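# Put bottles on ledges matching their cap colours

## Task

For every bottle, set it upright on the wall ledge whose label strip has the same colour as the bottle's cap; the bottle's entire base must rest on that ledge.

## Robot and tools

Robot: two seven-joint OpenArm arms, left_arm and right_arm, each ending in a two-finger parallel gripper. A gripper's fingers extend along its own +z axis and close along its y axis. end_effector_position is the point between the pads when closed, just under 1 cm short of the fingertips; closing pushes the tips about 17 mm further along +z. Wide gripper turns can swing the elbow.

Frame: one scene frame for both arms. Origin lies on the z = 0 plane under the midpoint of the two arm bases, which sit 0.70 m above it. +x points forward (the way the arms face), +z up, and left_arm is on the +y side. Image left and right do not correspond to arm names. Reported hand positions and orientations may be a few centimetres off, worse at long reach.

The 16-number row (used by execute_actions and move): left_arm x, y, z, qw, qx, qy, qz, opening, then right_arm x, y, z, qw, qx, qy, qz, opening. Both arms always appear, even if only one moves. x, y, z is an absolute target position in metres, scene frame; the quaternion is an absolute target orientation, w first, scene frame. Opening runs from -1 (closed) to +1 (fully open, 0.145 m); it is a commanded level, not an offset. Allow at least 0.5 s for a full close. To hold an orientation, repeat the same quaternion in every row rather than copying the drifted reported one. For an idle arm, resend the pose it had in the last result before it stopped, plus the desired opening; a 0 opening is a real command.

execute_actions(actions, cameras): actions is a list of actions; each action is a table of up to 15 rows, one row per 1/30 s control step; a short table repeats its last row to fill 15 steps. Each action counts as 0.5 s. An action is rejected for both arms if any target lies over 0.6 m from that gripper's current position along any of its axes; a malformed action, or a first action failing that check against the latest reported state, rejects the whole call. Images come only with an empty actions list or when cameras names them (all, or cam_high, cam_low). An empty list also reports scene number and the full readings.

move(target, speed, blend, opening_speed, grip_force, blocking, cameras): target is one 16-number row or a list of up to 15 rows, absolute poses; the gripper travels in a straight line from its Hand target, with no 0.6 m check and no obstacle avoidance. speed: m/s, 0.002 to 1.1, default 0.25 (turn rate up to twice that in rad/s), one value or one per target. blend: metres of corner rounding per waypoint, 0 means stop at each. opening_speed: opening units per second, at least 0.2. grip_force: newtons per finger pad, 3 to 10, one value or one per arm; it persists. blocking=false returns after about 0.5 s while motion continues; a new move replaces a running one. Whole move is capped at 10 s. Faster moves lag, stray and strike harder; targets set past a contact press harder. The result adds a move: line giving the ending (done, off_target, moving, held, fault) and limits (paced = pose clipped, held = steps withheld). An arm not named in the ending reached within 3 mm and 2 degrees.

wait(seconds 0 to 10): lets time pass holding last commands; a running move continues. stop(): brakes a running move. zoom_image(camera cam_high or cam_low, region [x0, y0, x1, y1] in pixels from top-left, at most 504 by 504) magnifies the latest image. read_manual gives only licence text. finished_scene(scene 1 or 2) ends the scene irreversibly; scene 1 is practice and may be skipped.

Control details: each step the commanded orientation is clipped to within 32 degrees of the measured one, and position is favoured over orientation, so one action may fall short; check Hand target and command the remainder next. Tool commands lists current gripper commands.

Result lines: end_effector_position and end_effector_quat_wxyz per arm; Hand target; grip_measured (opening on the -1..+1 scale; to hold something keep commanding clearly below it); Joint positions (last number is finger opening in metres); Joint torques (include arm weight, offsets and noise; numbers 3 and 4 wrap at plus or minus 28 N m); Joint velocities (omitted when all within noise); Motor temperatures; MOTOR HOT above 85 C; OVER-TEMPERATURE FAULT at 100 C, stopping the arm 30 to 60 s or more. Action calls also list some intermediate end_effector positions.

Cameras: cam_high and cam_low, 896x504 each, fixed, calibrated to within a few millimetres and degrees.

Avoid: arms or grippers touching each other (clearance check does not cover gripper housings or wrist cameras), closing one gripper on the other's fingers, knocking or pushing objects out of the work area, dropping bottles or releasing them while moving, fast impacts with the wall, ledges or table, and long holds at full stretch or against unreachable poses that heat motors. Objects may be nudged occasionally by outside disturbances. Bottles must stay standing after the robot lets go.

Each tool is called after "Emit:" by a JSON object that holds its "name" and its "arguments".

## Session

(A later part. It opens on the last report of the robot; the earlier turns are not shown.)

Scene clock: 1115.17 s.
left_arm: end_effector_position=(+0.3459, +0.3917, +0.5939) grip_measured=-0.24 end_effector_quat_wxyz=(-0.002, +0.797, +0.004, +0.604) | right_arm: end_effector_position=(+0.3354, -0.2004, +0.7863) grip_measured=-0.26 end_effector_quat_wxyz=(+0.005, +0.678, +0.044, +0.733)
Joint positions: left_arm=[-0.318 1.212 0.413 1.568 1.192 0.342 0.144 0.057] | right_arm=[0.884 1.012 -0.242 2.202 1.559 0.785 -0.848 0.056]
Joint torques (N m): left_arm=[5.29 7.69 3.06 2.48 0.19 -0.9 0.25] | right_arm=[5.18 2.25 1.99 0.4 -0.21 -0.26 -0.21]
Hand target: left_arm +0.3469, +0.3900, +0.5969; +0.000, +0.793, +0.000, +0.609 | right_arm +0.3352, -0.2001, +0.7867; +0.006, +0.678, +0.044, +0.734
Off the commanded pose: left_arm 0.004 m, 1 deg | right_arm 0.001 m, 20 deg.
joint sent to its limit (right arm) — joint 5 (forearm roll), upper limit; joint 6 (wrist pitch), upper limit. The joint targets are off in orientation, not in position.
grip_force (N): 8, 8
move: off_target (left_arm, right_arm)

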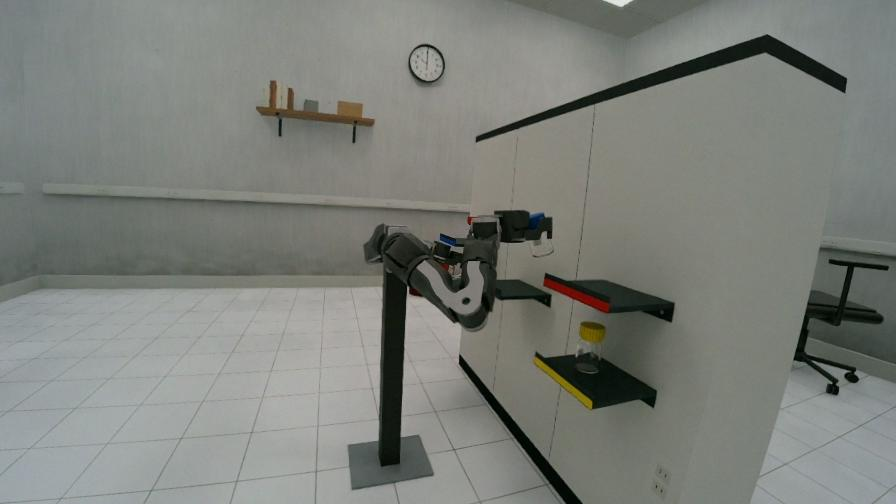

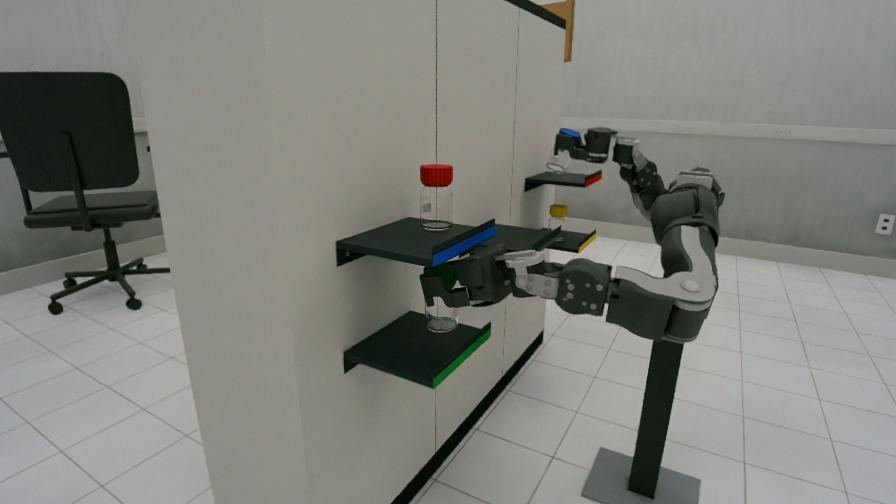

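Emit:
{"name": "move", "arguments": {"target": [[0.347,0.39,0.572,0,0.7934,0,0.6088,-0.7,0.335,-0.2,0.787,0,0.7934,0,0.6088,-0.7],[0.383,0.395,0.568,0,0.7934,0,0.6088,-0.7,0.34,-0.15,0.76,0,0.7934,0,0.6088,-0.7],[0.383,0.395,0.556,0,0.7934,0,0.6088,-0.7,0.345,-0.12,0.74,0,0.7934,0,0.6088,-0.7]], "speed": [0.06,0.08,0.025], "blend": [0.003,0.003,0], "cameras": ["all"]}}

Emit:
{"name": "zoom_image", "arguments": {"camera": "cam_low", "region": [370, 230, 530, 390]}}

Emit:
{"name": "zoom_image", "arguments": {"camera": "cam_high", "region": [430, 190, 640, 320]}}

Scene clock: 1134.57 s.
left_arm: end_effector_position=(+0.3836, +0.3962, +0.5624) grip_measured=-0.24 end_effector_quat_wxyz=(-0.004, +0.788, -0.001, +0.616) | right_arm: end_effector_position=(+0.3453, -0.1201, +0.7389) grip_measured=-0.26 end_effector_quat_wxyz=(-0.005, +0.722, -0.016, +0.692)
Joint positions: left_arm=[0.15 1.143 -0.074 1.323 1.085 0.218 0.198 0.057] | right_arm=[0.973 0.53 -0.575 2.229 1.559 0.785 -1.464 0.056]
Joint torques (N m): left_arm=[5.39 6.42 1.62 1.65 0.25 -0.39 0.16] | right_arm=[6.21 0.33 1.77 0.77 -0.32 0.02 -0.14]
Hand target: left_arm +0.3829, +0.3949, +0.5561; +0.000, +0.793, +0.000, +0.609 | right_arm +0.3451, -0.1199, +0.7398; -0.003, +0.721, -0.016, +0.692
Off the commanded pose: left_arm 0.007 m, 1 deg | right_arm 0.001 m, 13 deg.
joint sent to its limit (right arm) — joint 5 (forearm roll), upper limit; joint 6 (wrist pitch), upper limit. The joint targets are off in orientation, not in position.
grip_force (N): 8, 8
move: off_target (left_arm, right_arm)

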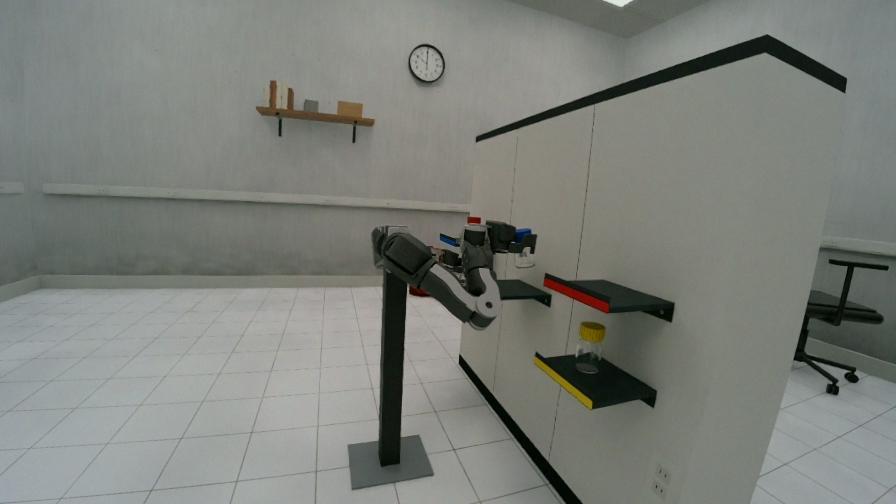

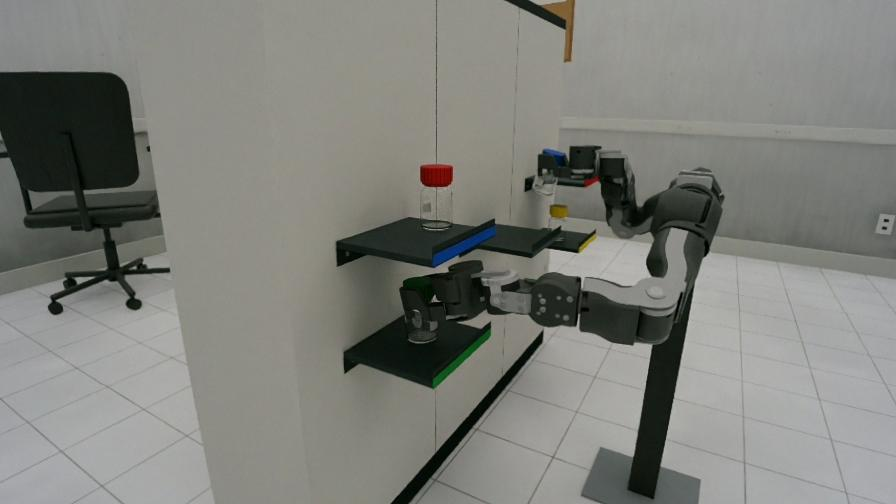

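Scaled by 3.150 from the camera's 896x504 image, which has a finer 1280x720 frame.

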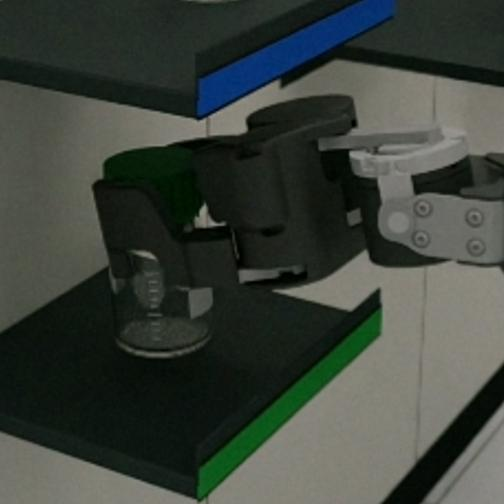

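Scaled by 2.400 from the camera's 896x504 image, which has a finer 1280x720 frame.

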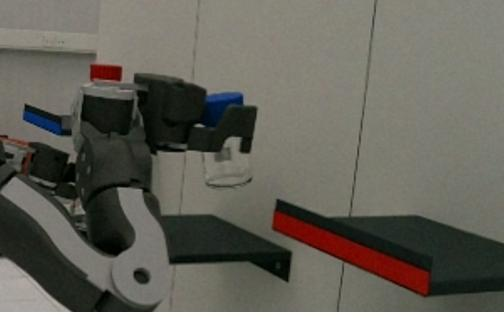

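Emit:
{"name": "move", "arguments": {"target": [[0.3835,0.396,0.5615,0,0.79,0,0.613,-0.7,0.355,-0.08,0.715,-0.0795,0.7866,0.1036,0.6036,-0.7],[0.3835,0.396,0.5615,0,0.79,0,0.613,0.3,0.37,-0.03,0.70,-0.0795,0.7866,0.1036,0.6036,-0.7],[0.29,0.395,0.563,0,0.7934,0,0.6088,0.3,0.382,0.0,0.685,-0.0795,0.7866,0.1036,0.6036,-0.7]], "speed": [0.1,0.1,0.1], "opening_speed": 0.6, "blend": [0,0,0], "cameras": ["all"]}}

Emit:
{"name": "zoom_image", "arguments": {"camera": "cam_low", "region": [370, 150, 590, 390]}}

Emit:
{"name": "zoom_image", "arguments": {"camera": "cam_high", "region": [430, 190, 590, 320]}}

Scene clock: 1158.13 s.
left_arm: end_effector_position=(+0.2899, +0.3963, +0.5622) grip_measured=+0.30 end_effector_quat_wxyz=(-0.002, +0.794, +0.003, +0.609) | right_arm: end_effector_position=(+0.3817, +0.0003, +0.6829) grip_measured=-0.26 end_effector_quat_wxyz=(-0.082, +0.789, +0.105, +0.600)
Joint positions: left_arm=[-0.745 1.031 0.731 1.682 1.112 0.213 0.247 0.098] | right_arm=[1.057 0.231 -0.829 1.875 1.504 0.785 -1.265 0.056]
Joint torques (N m): left_arm=[1.67 5.89 3.7 2.82 0.26 -0.57 0.25] | right_arm=[7.11 -0.88 2.65 1.73 -0.55 -0.18 -0.05]
Hand target: left_arm +0.2900, +0.3950, +0.5631; +0.000, +0.793, +0.000, +0.609 | right_arm +0.3820, +0.0000, +0.6850; -0.079, +0.787, +0.103, +0.604
Off the commanded pose: left_arm 0.002 m, 0 deg | right_arm 0.002 m, 1 deg.
grip_force (N): 8, 8
move: done

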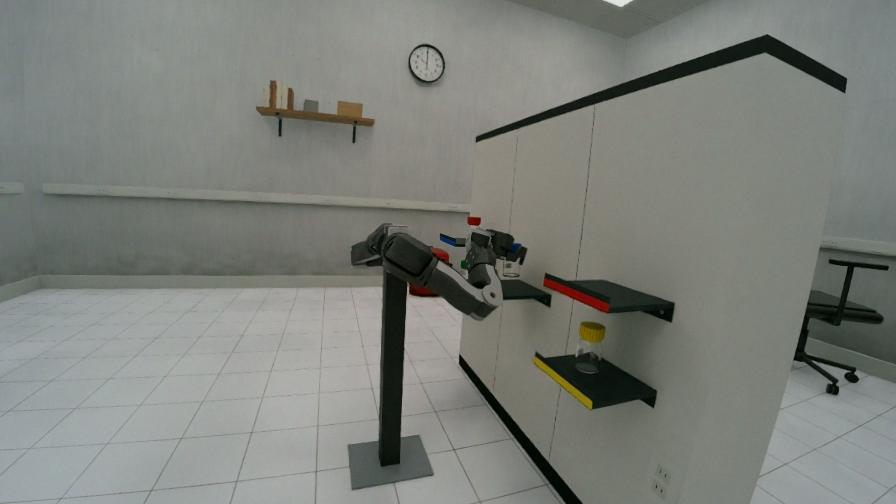

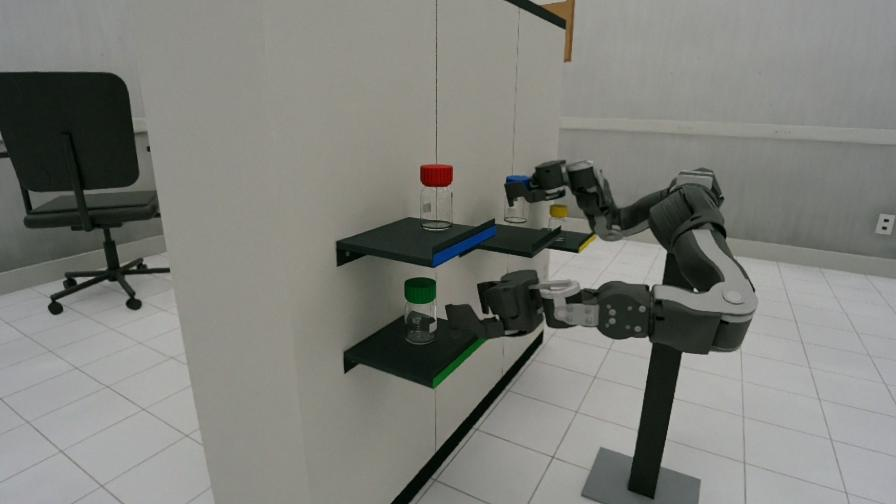

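Scaled by 2.100 from the camera's 896x504 image, which has a finer 1280x720 frame.

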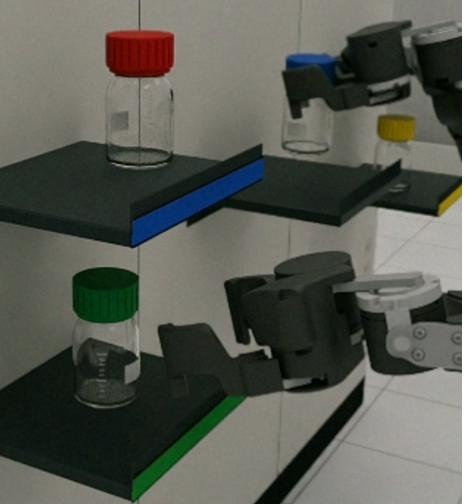

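Scaled by 3.150 from the camera's 896x504 image, which has a finer 1280x720 frame.

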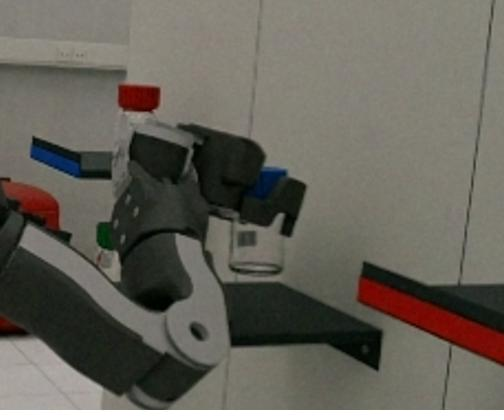

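Emit:
{"name": "move", "arguments": {"target": [[0.3,0.3,0.53,0,0.7934,0,0.6088,0.3,0.382,0.0,0.66,-0.0795,0.7866,0.1036,0.6036,-0.7],[0.31,0.25,0.53,0,0.7934,0,0.6088,0.3,0.382,0.0,0.644,-0.0795,0.7866,0.1036,0.6036,-0.7]], "speed": [0.1,0.05], "blend": [0.01,0], "cameras": ["cam_high"]}}

Emit:
{"name": "zoom_image", "arguments": {"camera": "cam_high", "region": [480, 220, 580, 310]}}

Scene clock: 1170.83 s.
left_arm: end_effector_position=(+0.3104, +0.2503, +0.5311) grip_measured=+0.30 end_effector_quat_wxyz=(+0.001, +0.792, -0.001, +0.610) | right_arm: end_effector_position=(+0.3831, -0.0016, +0.6473) grip_measured=-0.26 end_effector_quat_wxyz=(-0.078, +0.784, +0.099, +0.607)
Joint positions: left_arm=[-0.374 0.926 0.058 2.087 0.965 0.236 -0.381 0.098] | right_arm=[0.942 0.277 -0.895 1.885 1.324 0.688 -1.149 0.056]
Joint torques (N m): left_arm=[3.13 3.94 1.61 4 -0.09 -0.52 -0.05] | right_arm=[5.1 -0.44 1.98 2.17 -0.27 -0.1 0.15]
Hand target: left_arm +0.3100, +0.2500, +0.5301; +0.000, +0.793, +0.000, +0.609 | right_arm +0.3819, +0.0001, +0.6441; -0.080, +0.786, +0.104, +0.604
Off the commanded pose: left_arm 0.001 m, 0 deg | right_arm 0.004 m, 1 deg.
grip_force (N): 8, 8
move: off_target (right_arm)
Images, in order (width x height): cam_high 896x504.

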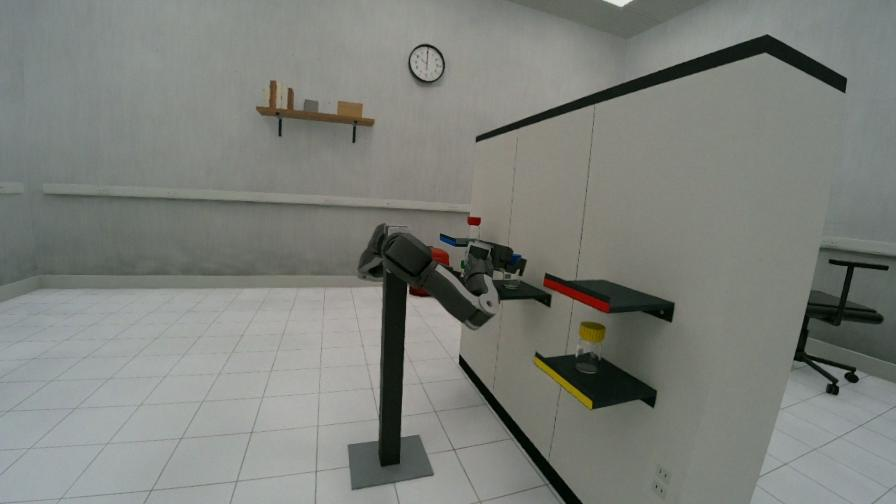

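Scaled by 5.040 from the camera's 896x504 image, which has a finer 1280x720 frame.

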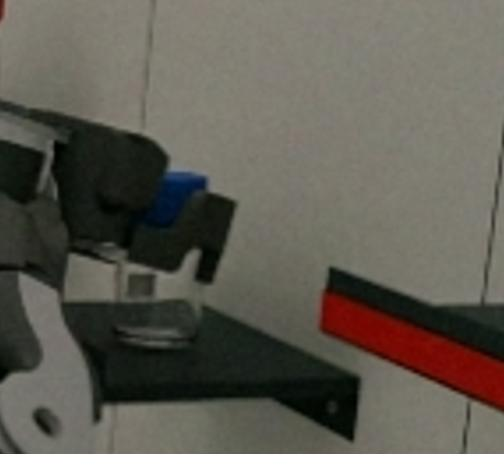

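Emit:
{"name": "move", "arguments": {"target": [[0.31,0.22,0.54,0,0.7934,0,0.6088,0.3,0.383,-0.001,0.647,-0.079,0.785,0.101,0.606,-0.7],[0.31,0.2,0.55,0,0.7934,0,0.6088,0.3,0.383,-0.001,0.647,-0.079,0.785,0.101,0.606,0.3],[0.315,0.19,0.57,0,0.7934,0,0.6088,0.3,0.33,-0.014,0.655,-0.079,0.785,0.101,0.606,0.3],[0.33,0.16,0.62,0.0265,0.793,-0.0346,0.609,0.3,0.31,-0.12,0.62,0,0.7934,0,0.6088,0.3],[0.335,0.07,0.65,0.0795,0.7866,-0.1036,0.6036,0.3,0.29,-0.24,0.5,-0.3044,0.6871,-0.3967,0.5272,0.3],[0.34,0.013,0.65,0.0795,0.7866,-0.1036,0.6036,0.3,0.29,-0.25,0.5,0,0.7934,0,0.6088,0.3]], "speed": [0.05,0.1,0.12,0.2,0.2,0.25], "opening_speed": 0.8, "blend": [0,0,0.02,0.03,0,0], "cameras": ["all"]}}

Emit:
{"name": "zoom_image", "arguments": {"camera": "cam_low", "region": [460, 140, 600, 260]}}

Emit:
{"name": "zoom_image", "arguments": {"camera": "cam_high", "region": [430, 210, 590, 320]}}

Scene clock: 1205.43 s.
left_arm: end_effector_position=(+0.3394, +0.0126, +0.6502) grip_measured=+0.30 end_effector_quat_wxyz=(+0.084, +0.786, -0.103, +0.603) | right_arm: end_effector_position=(+0.2769, -0.2434, +0.4743) grip_measured=+0.30 end_effector_quat_wxyz=(-0.020, +0.829, -0.012, +0.559)
Joint positions: left_arm=[0.826 0.292 -0.83 2.125 1.408 0.781 -1.332 0.098] | right_arm=[-0.532 0.784 0.068 2.058 0.858 0.229 -0.293 0.098]
Joint torques (N m): left_arm=[7.9 -0.7 1.25 1.74 -0.29 -0.15 -0.05] | right_arm=[6.13 6.32 7.05 4.29 -1.76 -2.36 0.19]
Hand target: left_arm +0.3400, +0.0130, +0.6499; +0.079, +0.787, -0.104, +0.604 | right_arm +0.2886, -0.2491, +0.5002; -0.001, +0.794, +0.000, +0.608
Off the commanded pose: left_arm 0.001 m, 0 deg | right_arm 0.030 m, 7 deg.
joint sent to its limit (left arm) — joint 6 (wrist pitch), upper limit. The joint targets still meet the commanded pose.
grip_force (N): 8, 8
move: off_target (right_arm)

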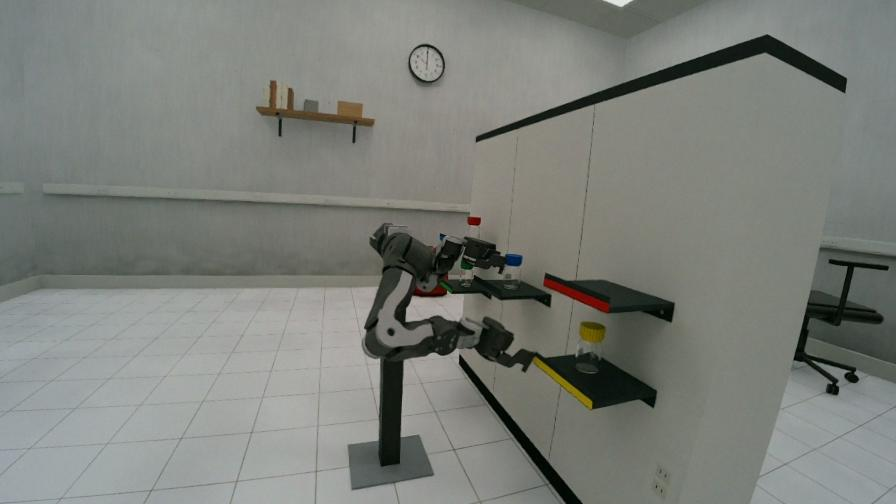

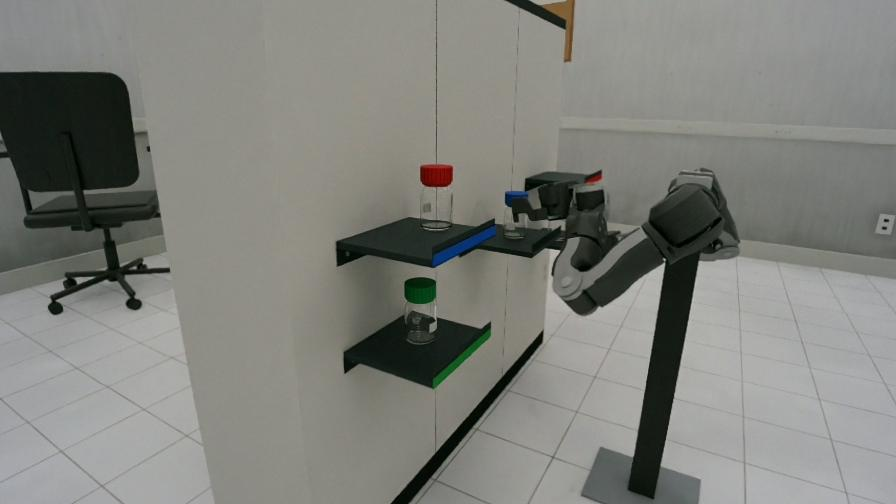

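Scaled by 3.600 from the camera's 896x504 image, which has a finer 1280x720 frame.

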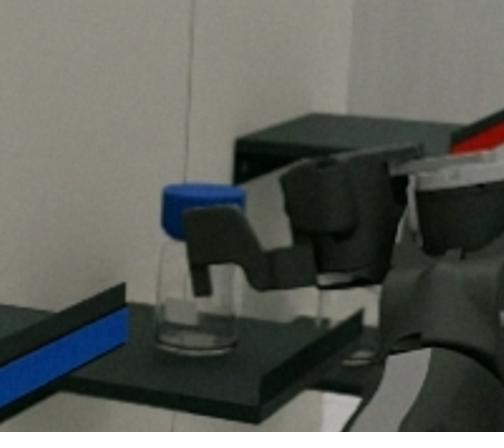

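Scaled by 3.150 from the camera's 896x504 image, which has a finer 1280x720 frame.

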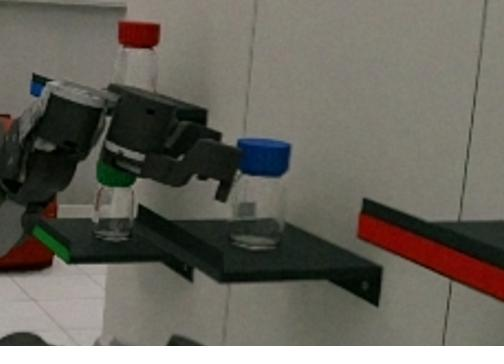

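Emit:
{"name": "move", "arguments": {"target": [[0.34,0.013,0.65,0.0795,0.7866,-0.1036,0.6036,0.3,0.24,-0.22,0.5,0,0.7934,0,0.6088,0.3]], "speed": 0.1, "cameras": ["all"]}}

Emit:
{"name": "zoom_image", "arguments": {"camera": "cam_high", "region": [460, 220, 680, 420]}}

Scene clock: 1218.07 s.
left_arm: end_effector_position=(+0.3394, +0.0126, +0.6502) grip_measured=+0.30 end_effector_quat_wxyz=(+0.084, +0.786, -0.103, +0.603) | right_arm: end_effector_position=(+0.2398, -0.2198, +0.4990) grip_measured=+0.30 end_effector_quat_wxyz=(-0.001, +0.795, +0.001, +0.607)
Joint positions: left_arm=[0.826 0.292 -0.83 2.125 1.408 0.781 -1.332 0.098] | right_arm=[-0.768 0.682 0.107 2.253 0.648 0.104 -0.339 0.098]
Joint torques (N m): left_arm=[7.9 -0.7 1.24 1.74 -0.29 -0.14 -0.05] | right_arm=[0.25 2.36 1.89 3.81 -0.15 -0.51 -0.08]
Motor temperatures (°C): left_arm=[26 23 24 22 22 24 21] | right_arm=[24 24 25 20 23 26 21]
Hand target: left_arm +0.3400, +0.0130, +0.6499; +0.080, +0.787, -0.104, +0.603 | right_arm +0.2400, -0.2200, +0.5000; +0.000, +0.793, +0.000, +0.609
Off the commanded pose: left_arm 0.001 m, 0 deg | right_arm 0.001 m, 0 deg.
joint sent to its limit (left arm) — joint 6 (wrist pitch), upper limit. The joint targets still meet the commanded pose.
grip_force (N): 8, 8
move: done

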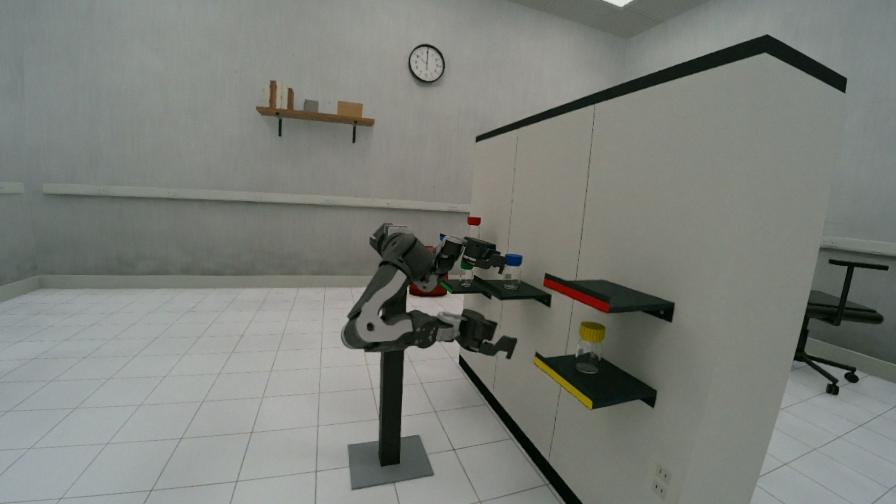

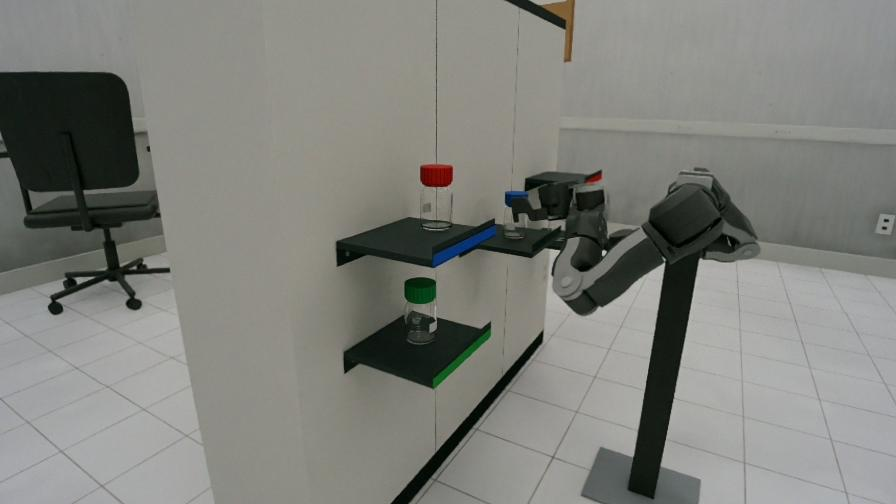

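Scaled by 2.291 from the camera's 896x504 image, which has a finer 1280x720 frame.

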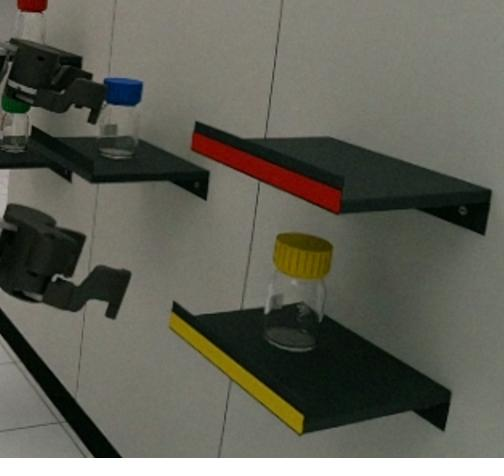

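Emit:
{"name": "move", "arguments": {"target": [[0.387,0.0,0.648,0.0795,0.7866,-0.1036,0.6036,0.3,0.24,-0.22,0.5,0,0.7934,0,0.6088,0.3],[0.387,0.0,0.648,0.0795,0.7866,-0.1036,0.6036,-0.7,0.24,-0.22,0.5,0,0.7934,0,0.6088,0.3],[0.386,0.0,0.67,0.0795,0.7866,-0.1036,0.6036,-0.7,0.24,-0.22,0.5,0,0.7934,0,0.6088,0.3],[0.355,0.01,0.7,0.0795,0.7866,-0.1036,0.6036,-0.7,0.24,-0.22,0.5,0,0.7934,0,0.6088,0.3],[0.335,0.17,0.71,0,0.7934,0,0.6088,-0.7,0.24,-0.22,0.5,0,0.7934,0,0.6088,0.3],[0.335,0.19,0.79,0,0.7934,0,0.6088,-0.7,0.24,-0.22,0.5,0,0.7934,0,0.6088,0.3]], "speed": [0.08,0.08,0.05,0.1,0.15,0.12], "opening_speed": 0.8, "blend": [0,0,0.005,0.02,0.02,0], "cameras": ["all"]}}

Scene clock: 1255.63 s.
left_arm: end_effector_position=(+0.3350, +0.1904, +0.7905) grip_measured=-0.24 end_effector_quat_wxyz=(-0.007, +0.673, -0.030, +0.739) | right_arm: end_effector_position=(+0.2398, -0.2198, +0.4990) grip_measured=+0.30 end_effector_quat_wxyz=(-0.001, +0.795, +0.001, +0.607)
Joint positions: left_arm=[0.956 0.954 -0.313 2.218 1.584 0.782 -0.969 0.057] | right_arm=[-0.768 0.682 0.107 2.253 0.648 0.104 -0.339 0.098]
Joint torques (N m): left_arm=[5.97 2.68 1.91 -0.1 -0.15 -0.38 0.19] | right_arm=[0.3 2.1 1.91 3.79 -0.14 -0.5 -0.03]
Hand target: left_arm +0.3352, +0.1901, +0.7898; -0.006, +0.675, -0.032, +0.737 | right_arm +0.2400, -0.2201, +0.5000; +0.000, +0.793, +0.000, +0.609
Off the commanded pose: left_arm 0.001 m, 21 deg | right_arm 0.001 m, 0 deg.
joint sent to its limit (left arm) — joint 5 (forearm roll), upper limit; joint 6 (wrist pitch), upper limit. The joint targets are off in orientation, not in position.
grip_force (N): 8, 8
move: off_target (left_arm)

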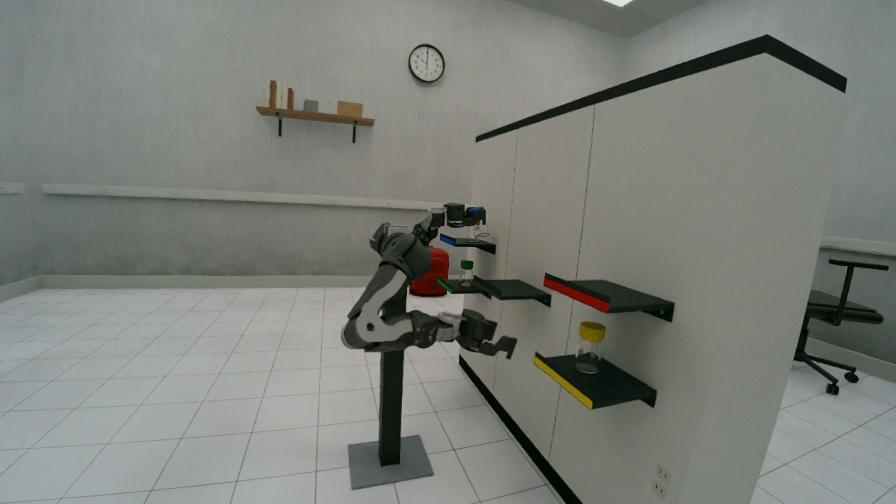

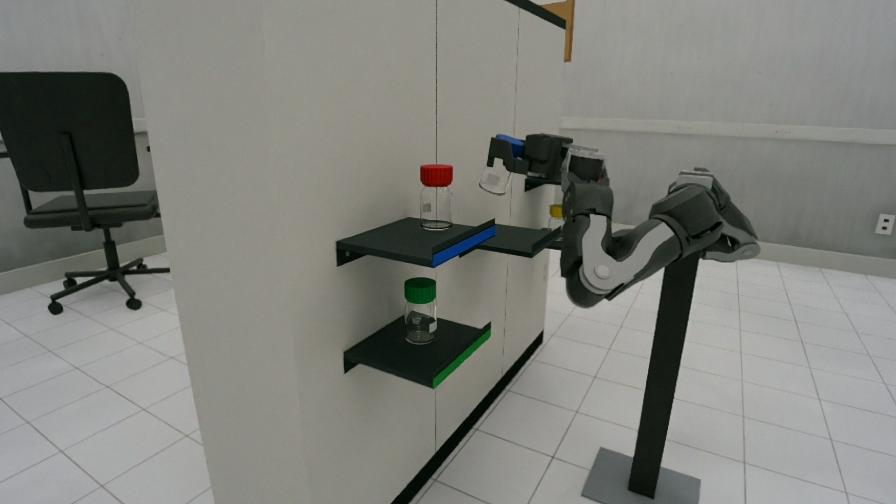

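Emit:
{"name": "move", "arguments": {"target": [[0.265,0.24,0.8,0,0.7934,0,0.6088,-0.7,0.24,-0.22,0.5,0,0.7934,0,0.6088,0.3],[0.265,0.44,0.8,0,0.7934,0,0.6088,-0.7,0.24,-0.22,0.5,0,0.7934,0,0.6088,0.3]], "speed": [0.12,0.15], "blend": [0.03,0], "cameras": ["all"]}}

Scene clock: 1275.30 s.
left_arm: end_effector_position=(+0.2650, +0.4417, +0.7973) grip_measured=-0.24 end_effector_quat_wxyz=(-0.009, +0.735, -0.046, +0.677) | right_arm: end_effector_position=(+0.2398, -0.2198, +0.4990) grip_measured=+0.30 end_effector_quat_wxyz=(-0.001, +0.795, +0.001, +0.607)
Joint positions: left_arm=[-0.733 1.358 1.573 1.399 1.019 0.782 0.707 0.057] | right_arm=[-0.768 0.682 0.107 2.253 0.648 0.104 -0.339 0.098]
Joint torques (N m): left_arm=[3.15 7.93 2.67 1.18 0.37 -0.4 0.17] | right_arm=[0.2 2.18 1.95 3.78 -0.14 -0.5 -0.04]
Hand target: left_arm +0.2652, +0.4401, +0.7997; -0.007, +0.733, -0.049, +0.678 | right_arm +0.2400, -0.2201, +0.5000; +0.000, +0.793, +0.000, +0.609
Off the commanded pose: left_arm 0.003 m, 12 deg | right_arm 0.001 m, 0 deg.
joint sent to its limit (left arm) — joint 3 (upper arm roll), upper limit; joint 6 (wrist pitch), upper limit. The joint targets are off in orientation, not in position.
grip_force (N): 8, 8
move: off_target (left_arm)

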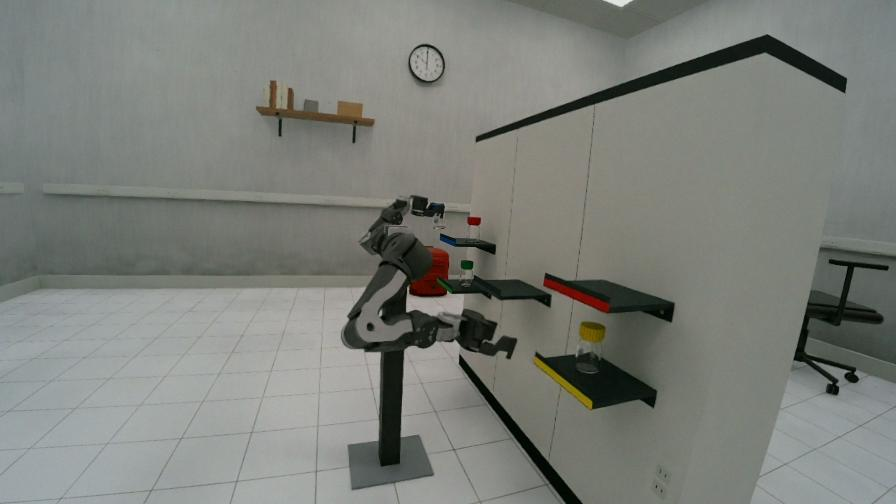

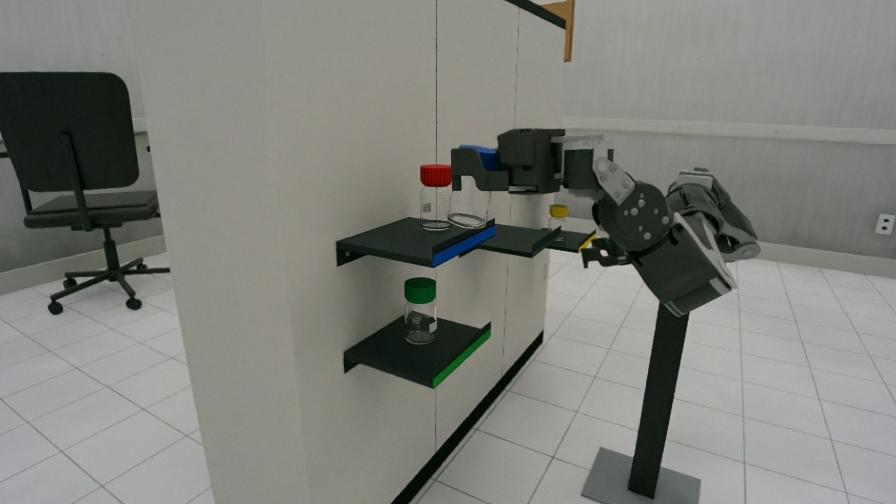

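Emit:
{"name": "move", "arguments": {"target": [[0.32,0.44,0.8,0,0.7934,0,0.6088,-0.7,0.24,-0.22,0.5,0,0.7934,0,0.6088,0.3],[0.38,0.443,0.795,0,0.7934,0,0.6088,-0.7,0.24,-0.22,0.5,0,0.7934,0,0.6088,0.3]], "speed": [0.1,0.1], "blend": [0.02,0], "cameras": ["all"]}}

Emit:
{"name": "zoom_image", "arguments": {"camera": "cam_low", "region": [330, 110, 530, 280]}}

Emit:
{"name": "zoom_image", "arguments": {"camera": "cam_high", "region": [410, 180, 520, 270]}}

Scene clock: 1287.63 s.
left_arm: end_effector_position=(+0.3800, +0.4438, +0.7919) grip_measured=-0.24 end_effector_quat_wxyz=(-0.002, +0.798, +0.002, +0.603) | right_arm: end_effector_position=(+0.2398, -0.2198, +0.4990) grip_measured=+0.30 end_effector_quat_wxyz=(-0.001, +0.795, +0.001, +0.607)
Joint positions: left_arm=[-0.827 1.864 1.285 0.914 1.315 0.712 0.496 0.057] | right_arm=[-0.768 0.682 0.107 2.253 0.648 0.104 -0.339 0.098]
Joint torques (N m): left_arm=[6.4 6.05 3.21 0.64 0.43 -0.82 0.2] | right_arm=[0.22 2.25 1.88 3.82 -0.14 -0.47 -0.06]
Hand target: left_arm +0.3800, +0.4429, +0.7950; +0.000, +0.793, +0.000, +0.609 | right_arm +0.2400, -0.2201, +0.5000; +0.000, +0.793, +0.000, +0.609
Off the commanded pose: left_arm 0.003 m, 1 deg | right_arm 0.001 m, 0 deg.
grip_force (N): 8, 8
move: done

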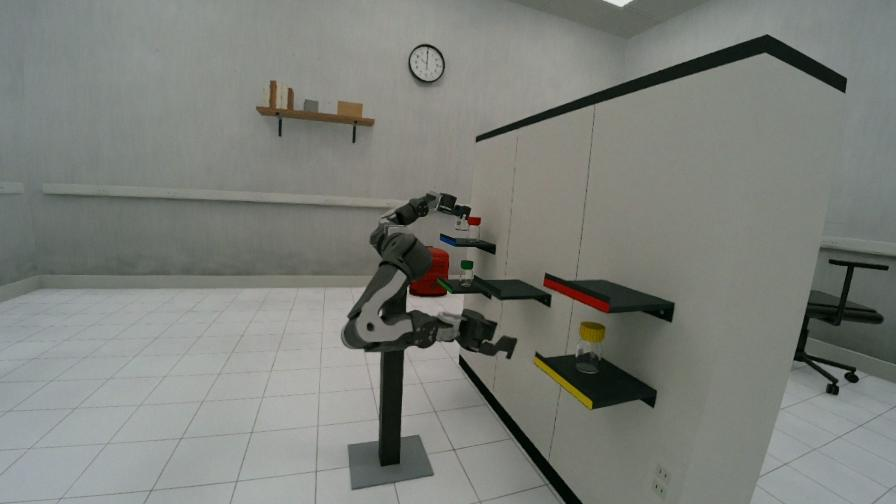

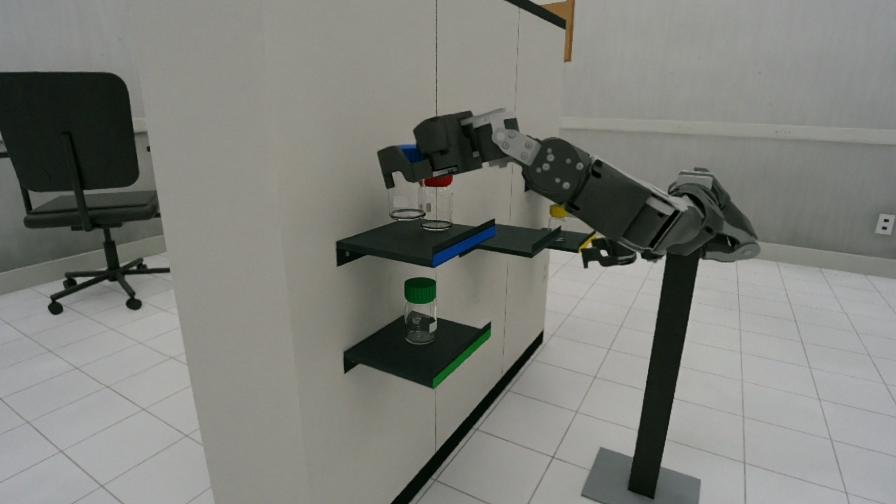

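Scaled by 2.520 from the camera's 896x504 image, which has a finer 1280x720 frame.

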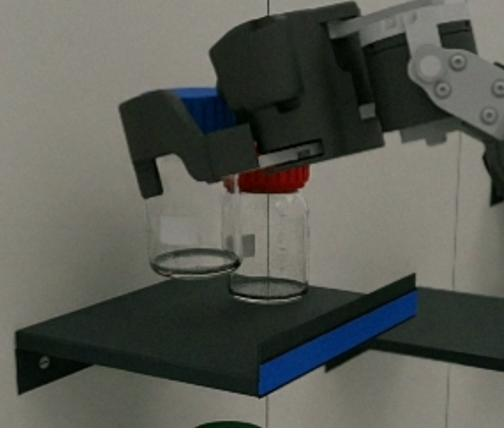

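Scaled by 4.582 from the camera's 896x504 image, which has a finer 1280x720 frame.

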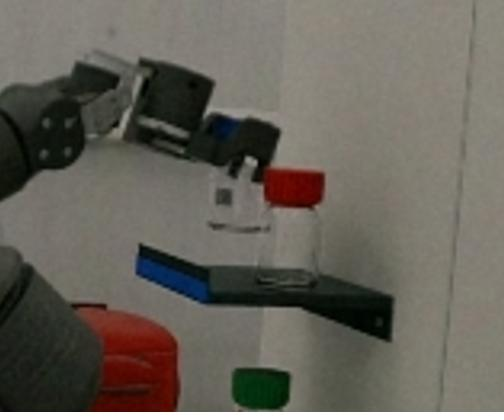

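Emit:
{"name": "move", "arguments": {"target": [[0.382,0.443,0.768,0,0.7934,0,0.6088,-0.7,0.24,-0.22,0.5,0,0.7934,0,0.6088,0.3],[0.382,0.443,0.746,0,0.7934,0,0.6088,-0.7,0.24,-0.22,0.5,0,0.7934,0,0.6088,0.3]], "speed": [0.06,0.025], "blend": [0.003,0], "cameras": ["cam_low"]}}

Emit:
{"name": "zoom_image", "arguments": {"camera": "cam_low", "region": [330, 110, 530, 280]}}

Scene clock: 1297.17 s.
left_arm: end_effector_position=(+0.3827, +0.4410, +0.7528) grip_measured=-0.24 end_effector_quat_wxyz=(+0.001, +0.787, -0.004, +0.617) | right_arm: end_effector_position=(+0.2398, -0.2198, +0.4990) grip_measured=+0.30 end_effector_quat_wxyz=(-0.001, +0.795, +0.001, +0.607)
Joint positions: left_arm=[-0.952 1.761 1.285 1.045 1.396 0.558 0.418 0.057] | right_arm=[-0.768 0.682 0.107 2.253 0.648 0.104 -0.339 0.098]
Joint torques (N m): left_arm=[4.1 4.36 1.78 0.88 0.33 -0.35 -0.02] | right_arm=[0.28 2.18 1.96 3.81 -0.13 -0.49 -0.06]
Hand target: left_arm +0.3820, +0.4430, +0.7461; +0.000, +0.793, +0.000, +0.609 | right_arm +0.2400, -0.2201, +0.5000; +0.000, +0.793, +0.000, +0.609
Off the commanded pose: left_arm 0.007 m, 1 deg | right_arm 0.001 m, 0 deg.
grip_force (N): 8, 8
move: off_target (left_arm)
Images, in order (width x height): cam_low 896x504.

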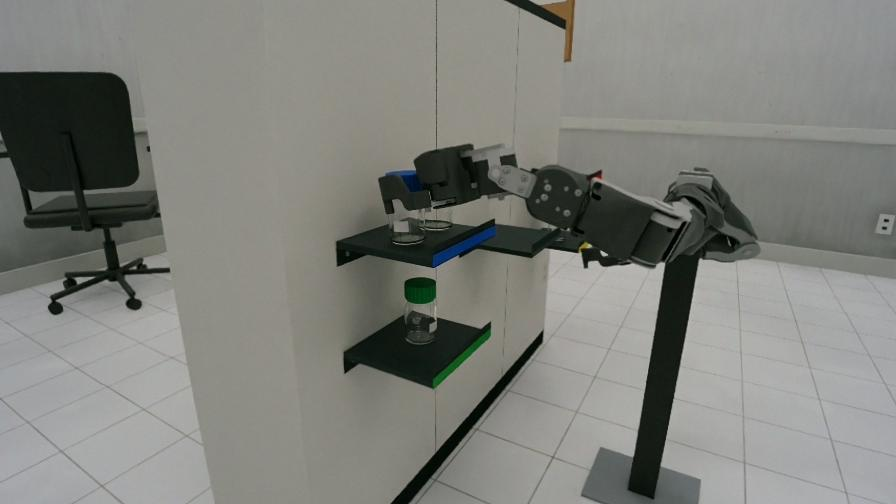

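Scaled by 2.520 from the camera's 896x504 image, which has a finer 1280x720 frame.

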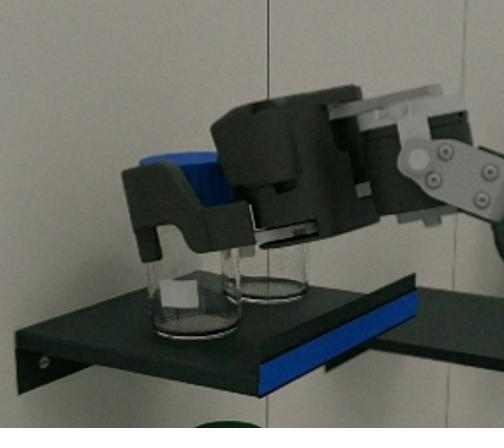

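Emit:
{"name": "move", "arguments": {"target": [[0.3827,0.441,0.752,0.001,0.787,-0.004,0.617,-0.7,0.24,-0.22,0.5,0,0.7934,0,0.6088,0.3],[0.3827,0.441,0.752,0.001,0.787,-0.004,0.617,0.03,0.24,-0.22,0.5,0,0.7934,0,0.6088,0.3],[0.3,0.441,0.756,0,0.7934,0,0.6088,0.03,0.24,-0.22,0.5,0,0.7934,0,0.6088,0.3],[0.295,0.345,0.753,0,0.7934,0,0.6088,0.1,0.24,-0.22,0.5,0,0.7934,0,0.6088,0.3],[0.315,0.345,0.75,0,0.7934,0,0.6088,0.1,0.24,-0.22,0.5,0,0.7934,0,0.6088,0.3]], "speed": [0.05,0.05,0.1,0.1,0.1], "opening_speed": 0.6, "blend": [0,0,0.01,0,0], "cameras": ["all"]}}

Emit:
{"name": "zoom_image", "arguments": {"camera": "cam_low", "region": [330, 120, 530, 280]}}

Emit:
{"name": "zoom_image", "arguments": {"camera": "cam_high", "region": [410, 180, 520, 270]}}

Scene clock: 1325.57 s.
left_arm: end_effector_position=(+0.3152, +0.3444, +0.7513) grip_measured=+0.10 end_effector_quat_wxyz=(-0.002, +0.780, -0.023, +0.626) | right_arm: end_effector_position=(+0.2398, -0.2198, +0.4990) grip_measured=+0.30 end_effector_quat_wxyz=(-0.001, +0.795, +0.001, +0.607)
Joint positions: left_arm=[-0.798 1.408 1.356 1.832 1.585 0.781 -0.082 0.083] | right_arm=[-0.768 0.682 0.107 2.253 0.648 0.104 -0.339 0.098]
Joint torques (N m): left_arm=[3.89 4.65 2.11 0.42 0.12 -0.59 -0.06] | right_arm=[0.2 2.25 1.91 3.78 -0.14 -0.51 -0.06]
Motor temperatures (°C): left_arm=[25 24 25 21 22 24 21] | right_arm=[21 23 23 21 20 21 21]
Hand target: left_arm +0.3151, +0.3452, +0.7498; -0.003, +0.781, -0.020, +0.624 | right_arm +0.2400, -0.2201, +0.5000; +0.000, +0.793, +0.000, +0.609
Off the commanded pose: left_arm 0.001 m, 4 deg | right_arm 0.001 m, 0 deg.
joint sent to its limit (left arm) — joint 5 (forearm roll), upper limit; joint 6 (wrist pitch), upper limit. The joint targets are off in orientation, not in position.
grip_force (N): 8, 8
move: off_target (left_arm); target 4's new opening was sent with left_arm's hand 0.002 m and 5 deg from that target

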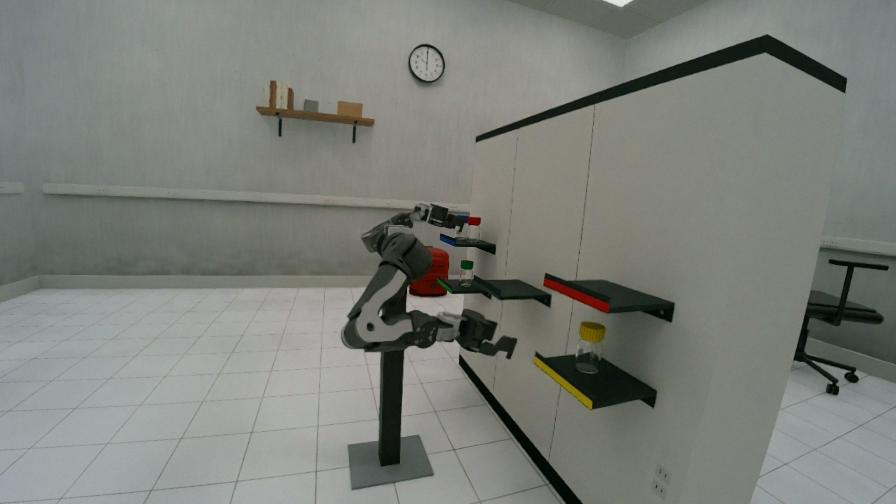

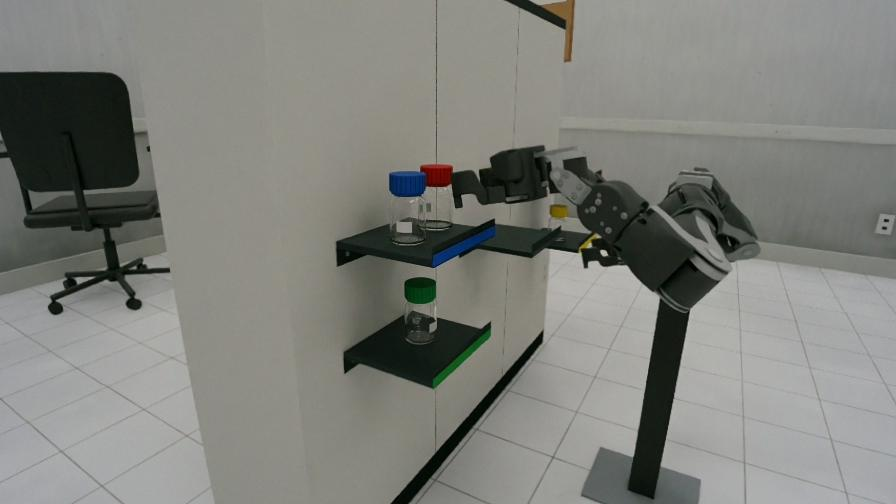

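Scaled by 2.520 from the camera's 896x504 image, which has a finer 1280x720 frame.

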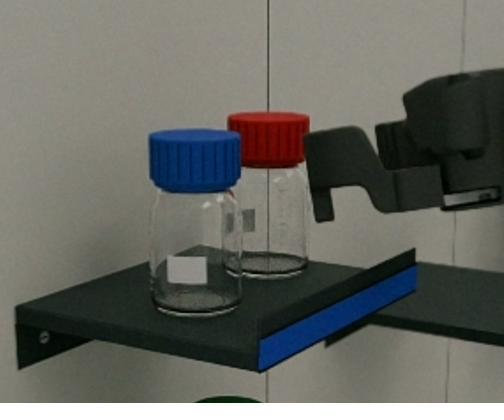

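Scaled by 4.582 from the camera's 896x504 image, which has a finer 1280x720 frame.

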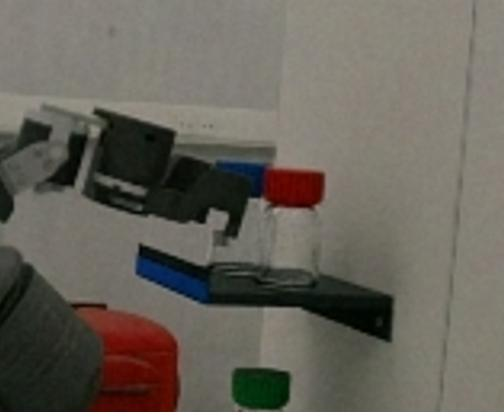

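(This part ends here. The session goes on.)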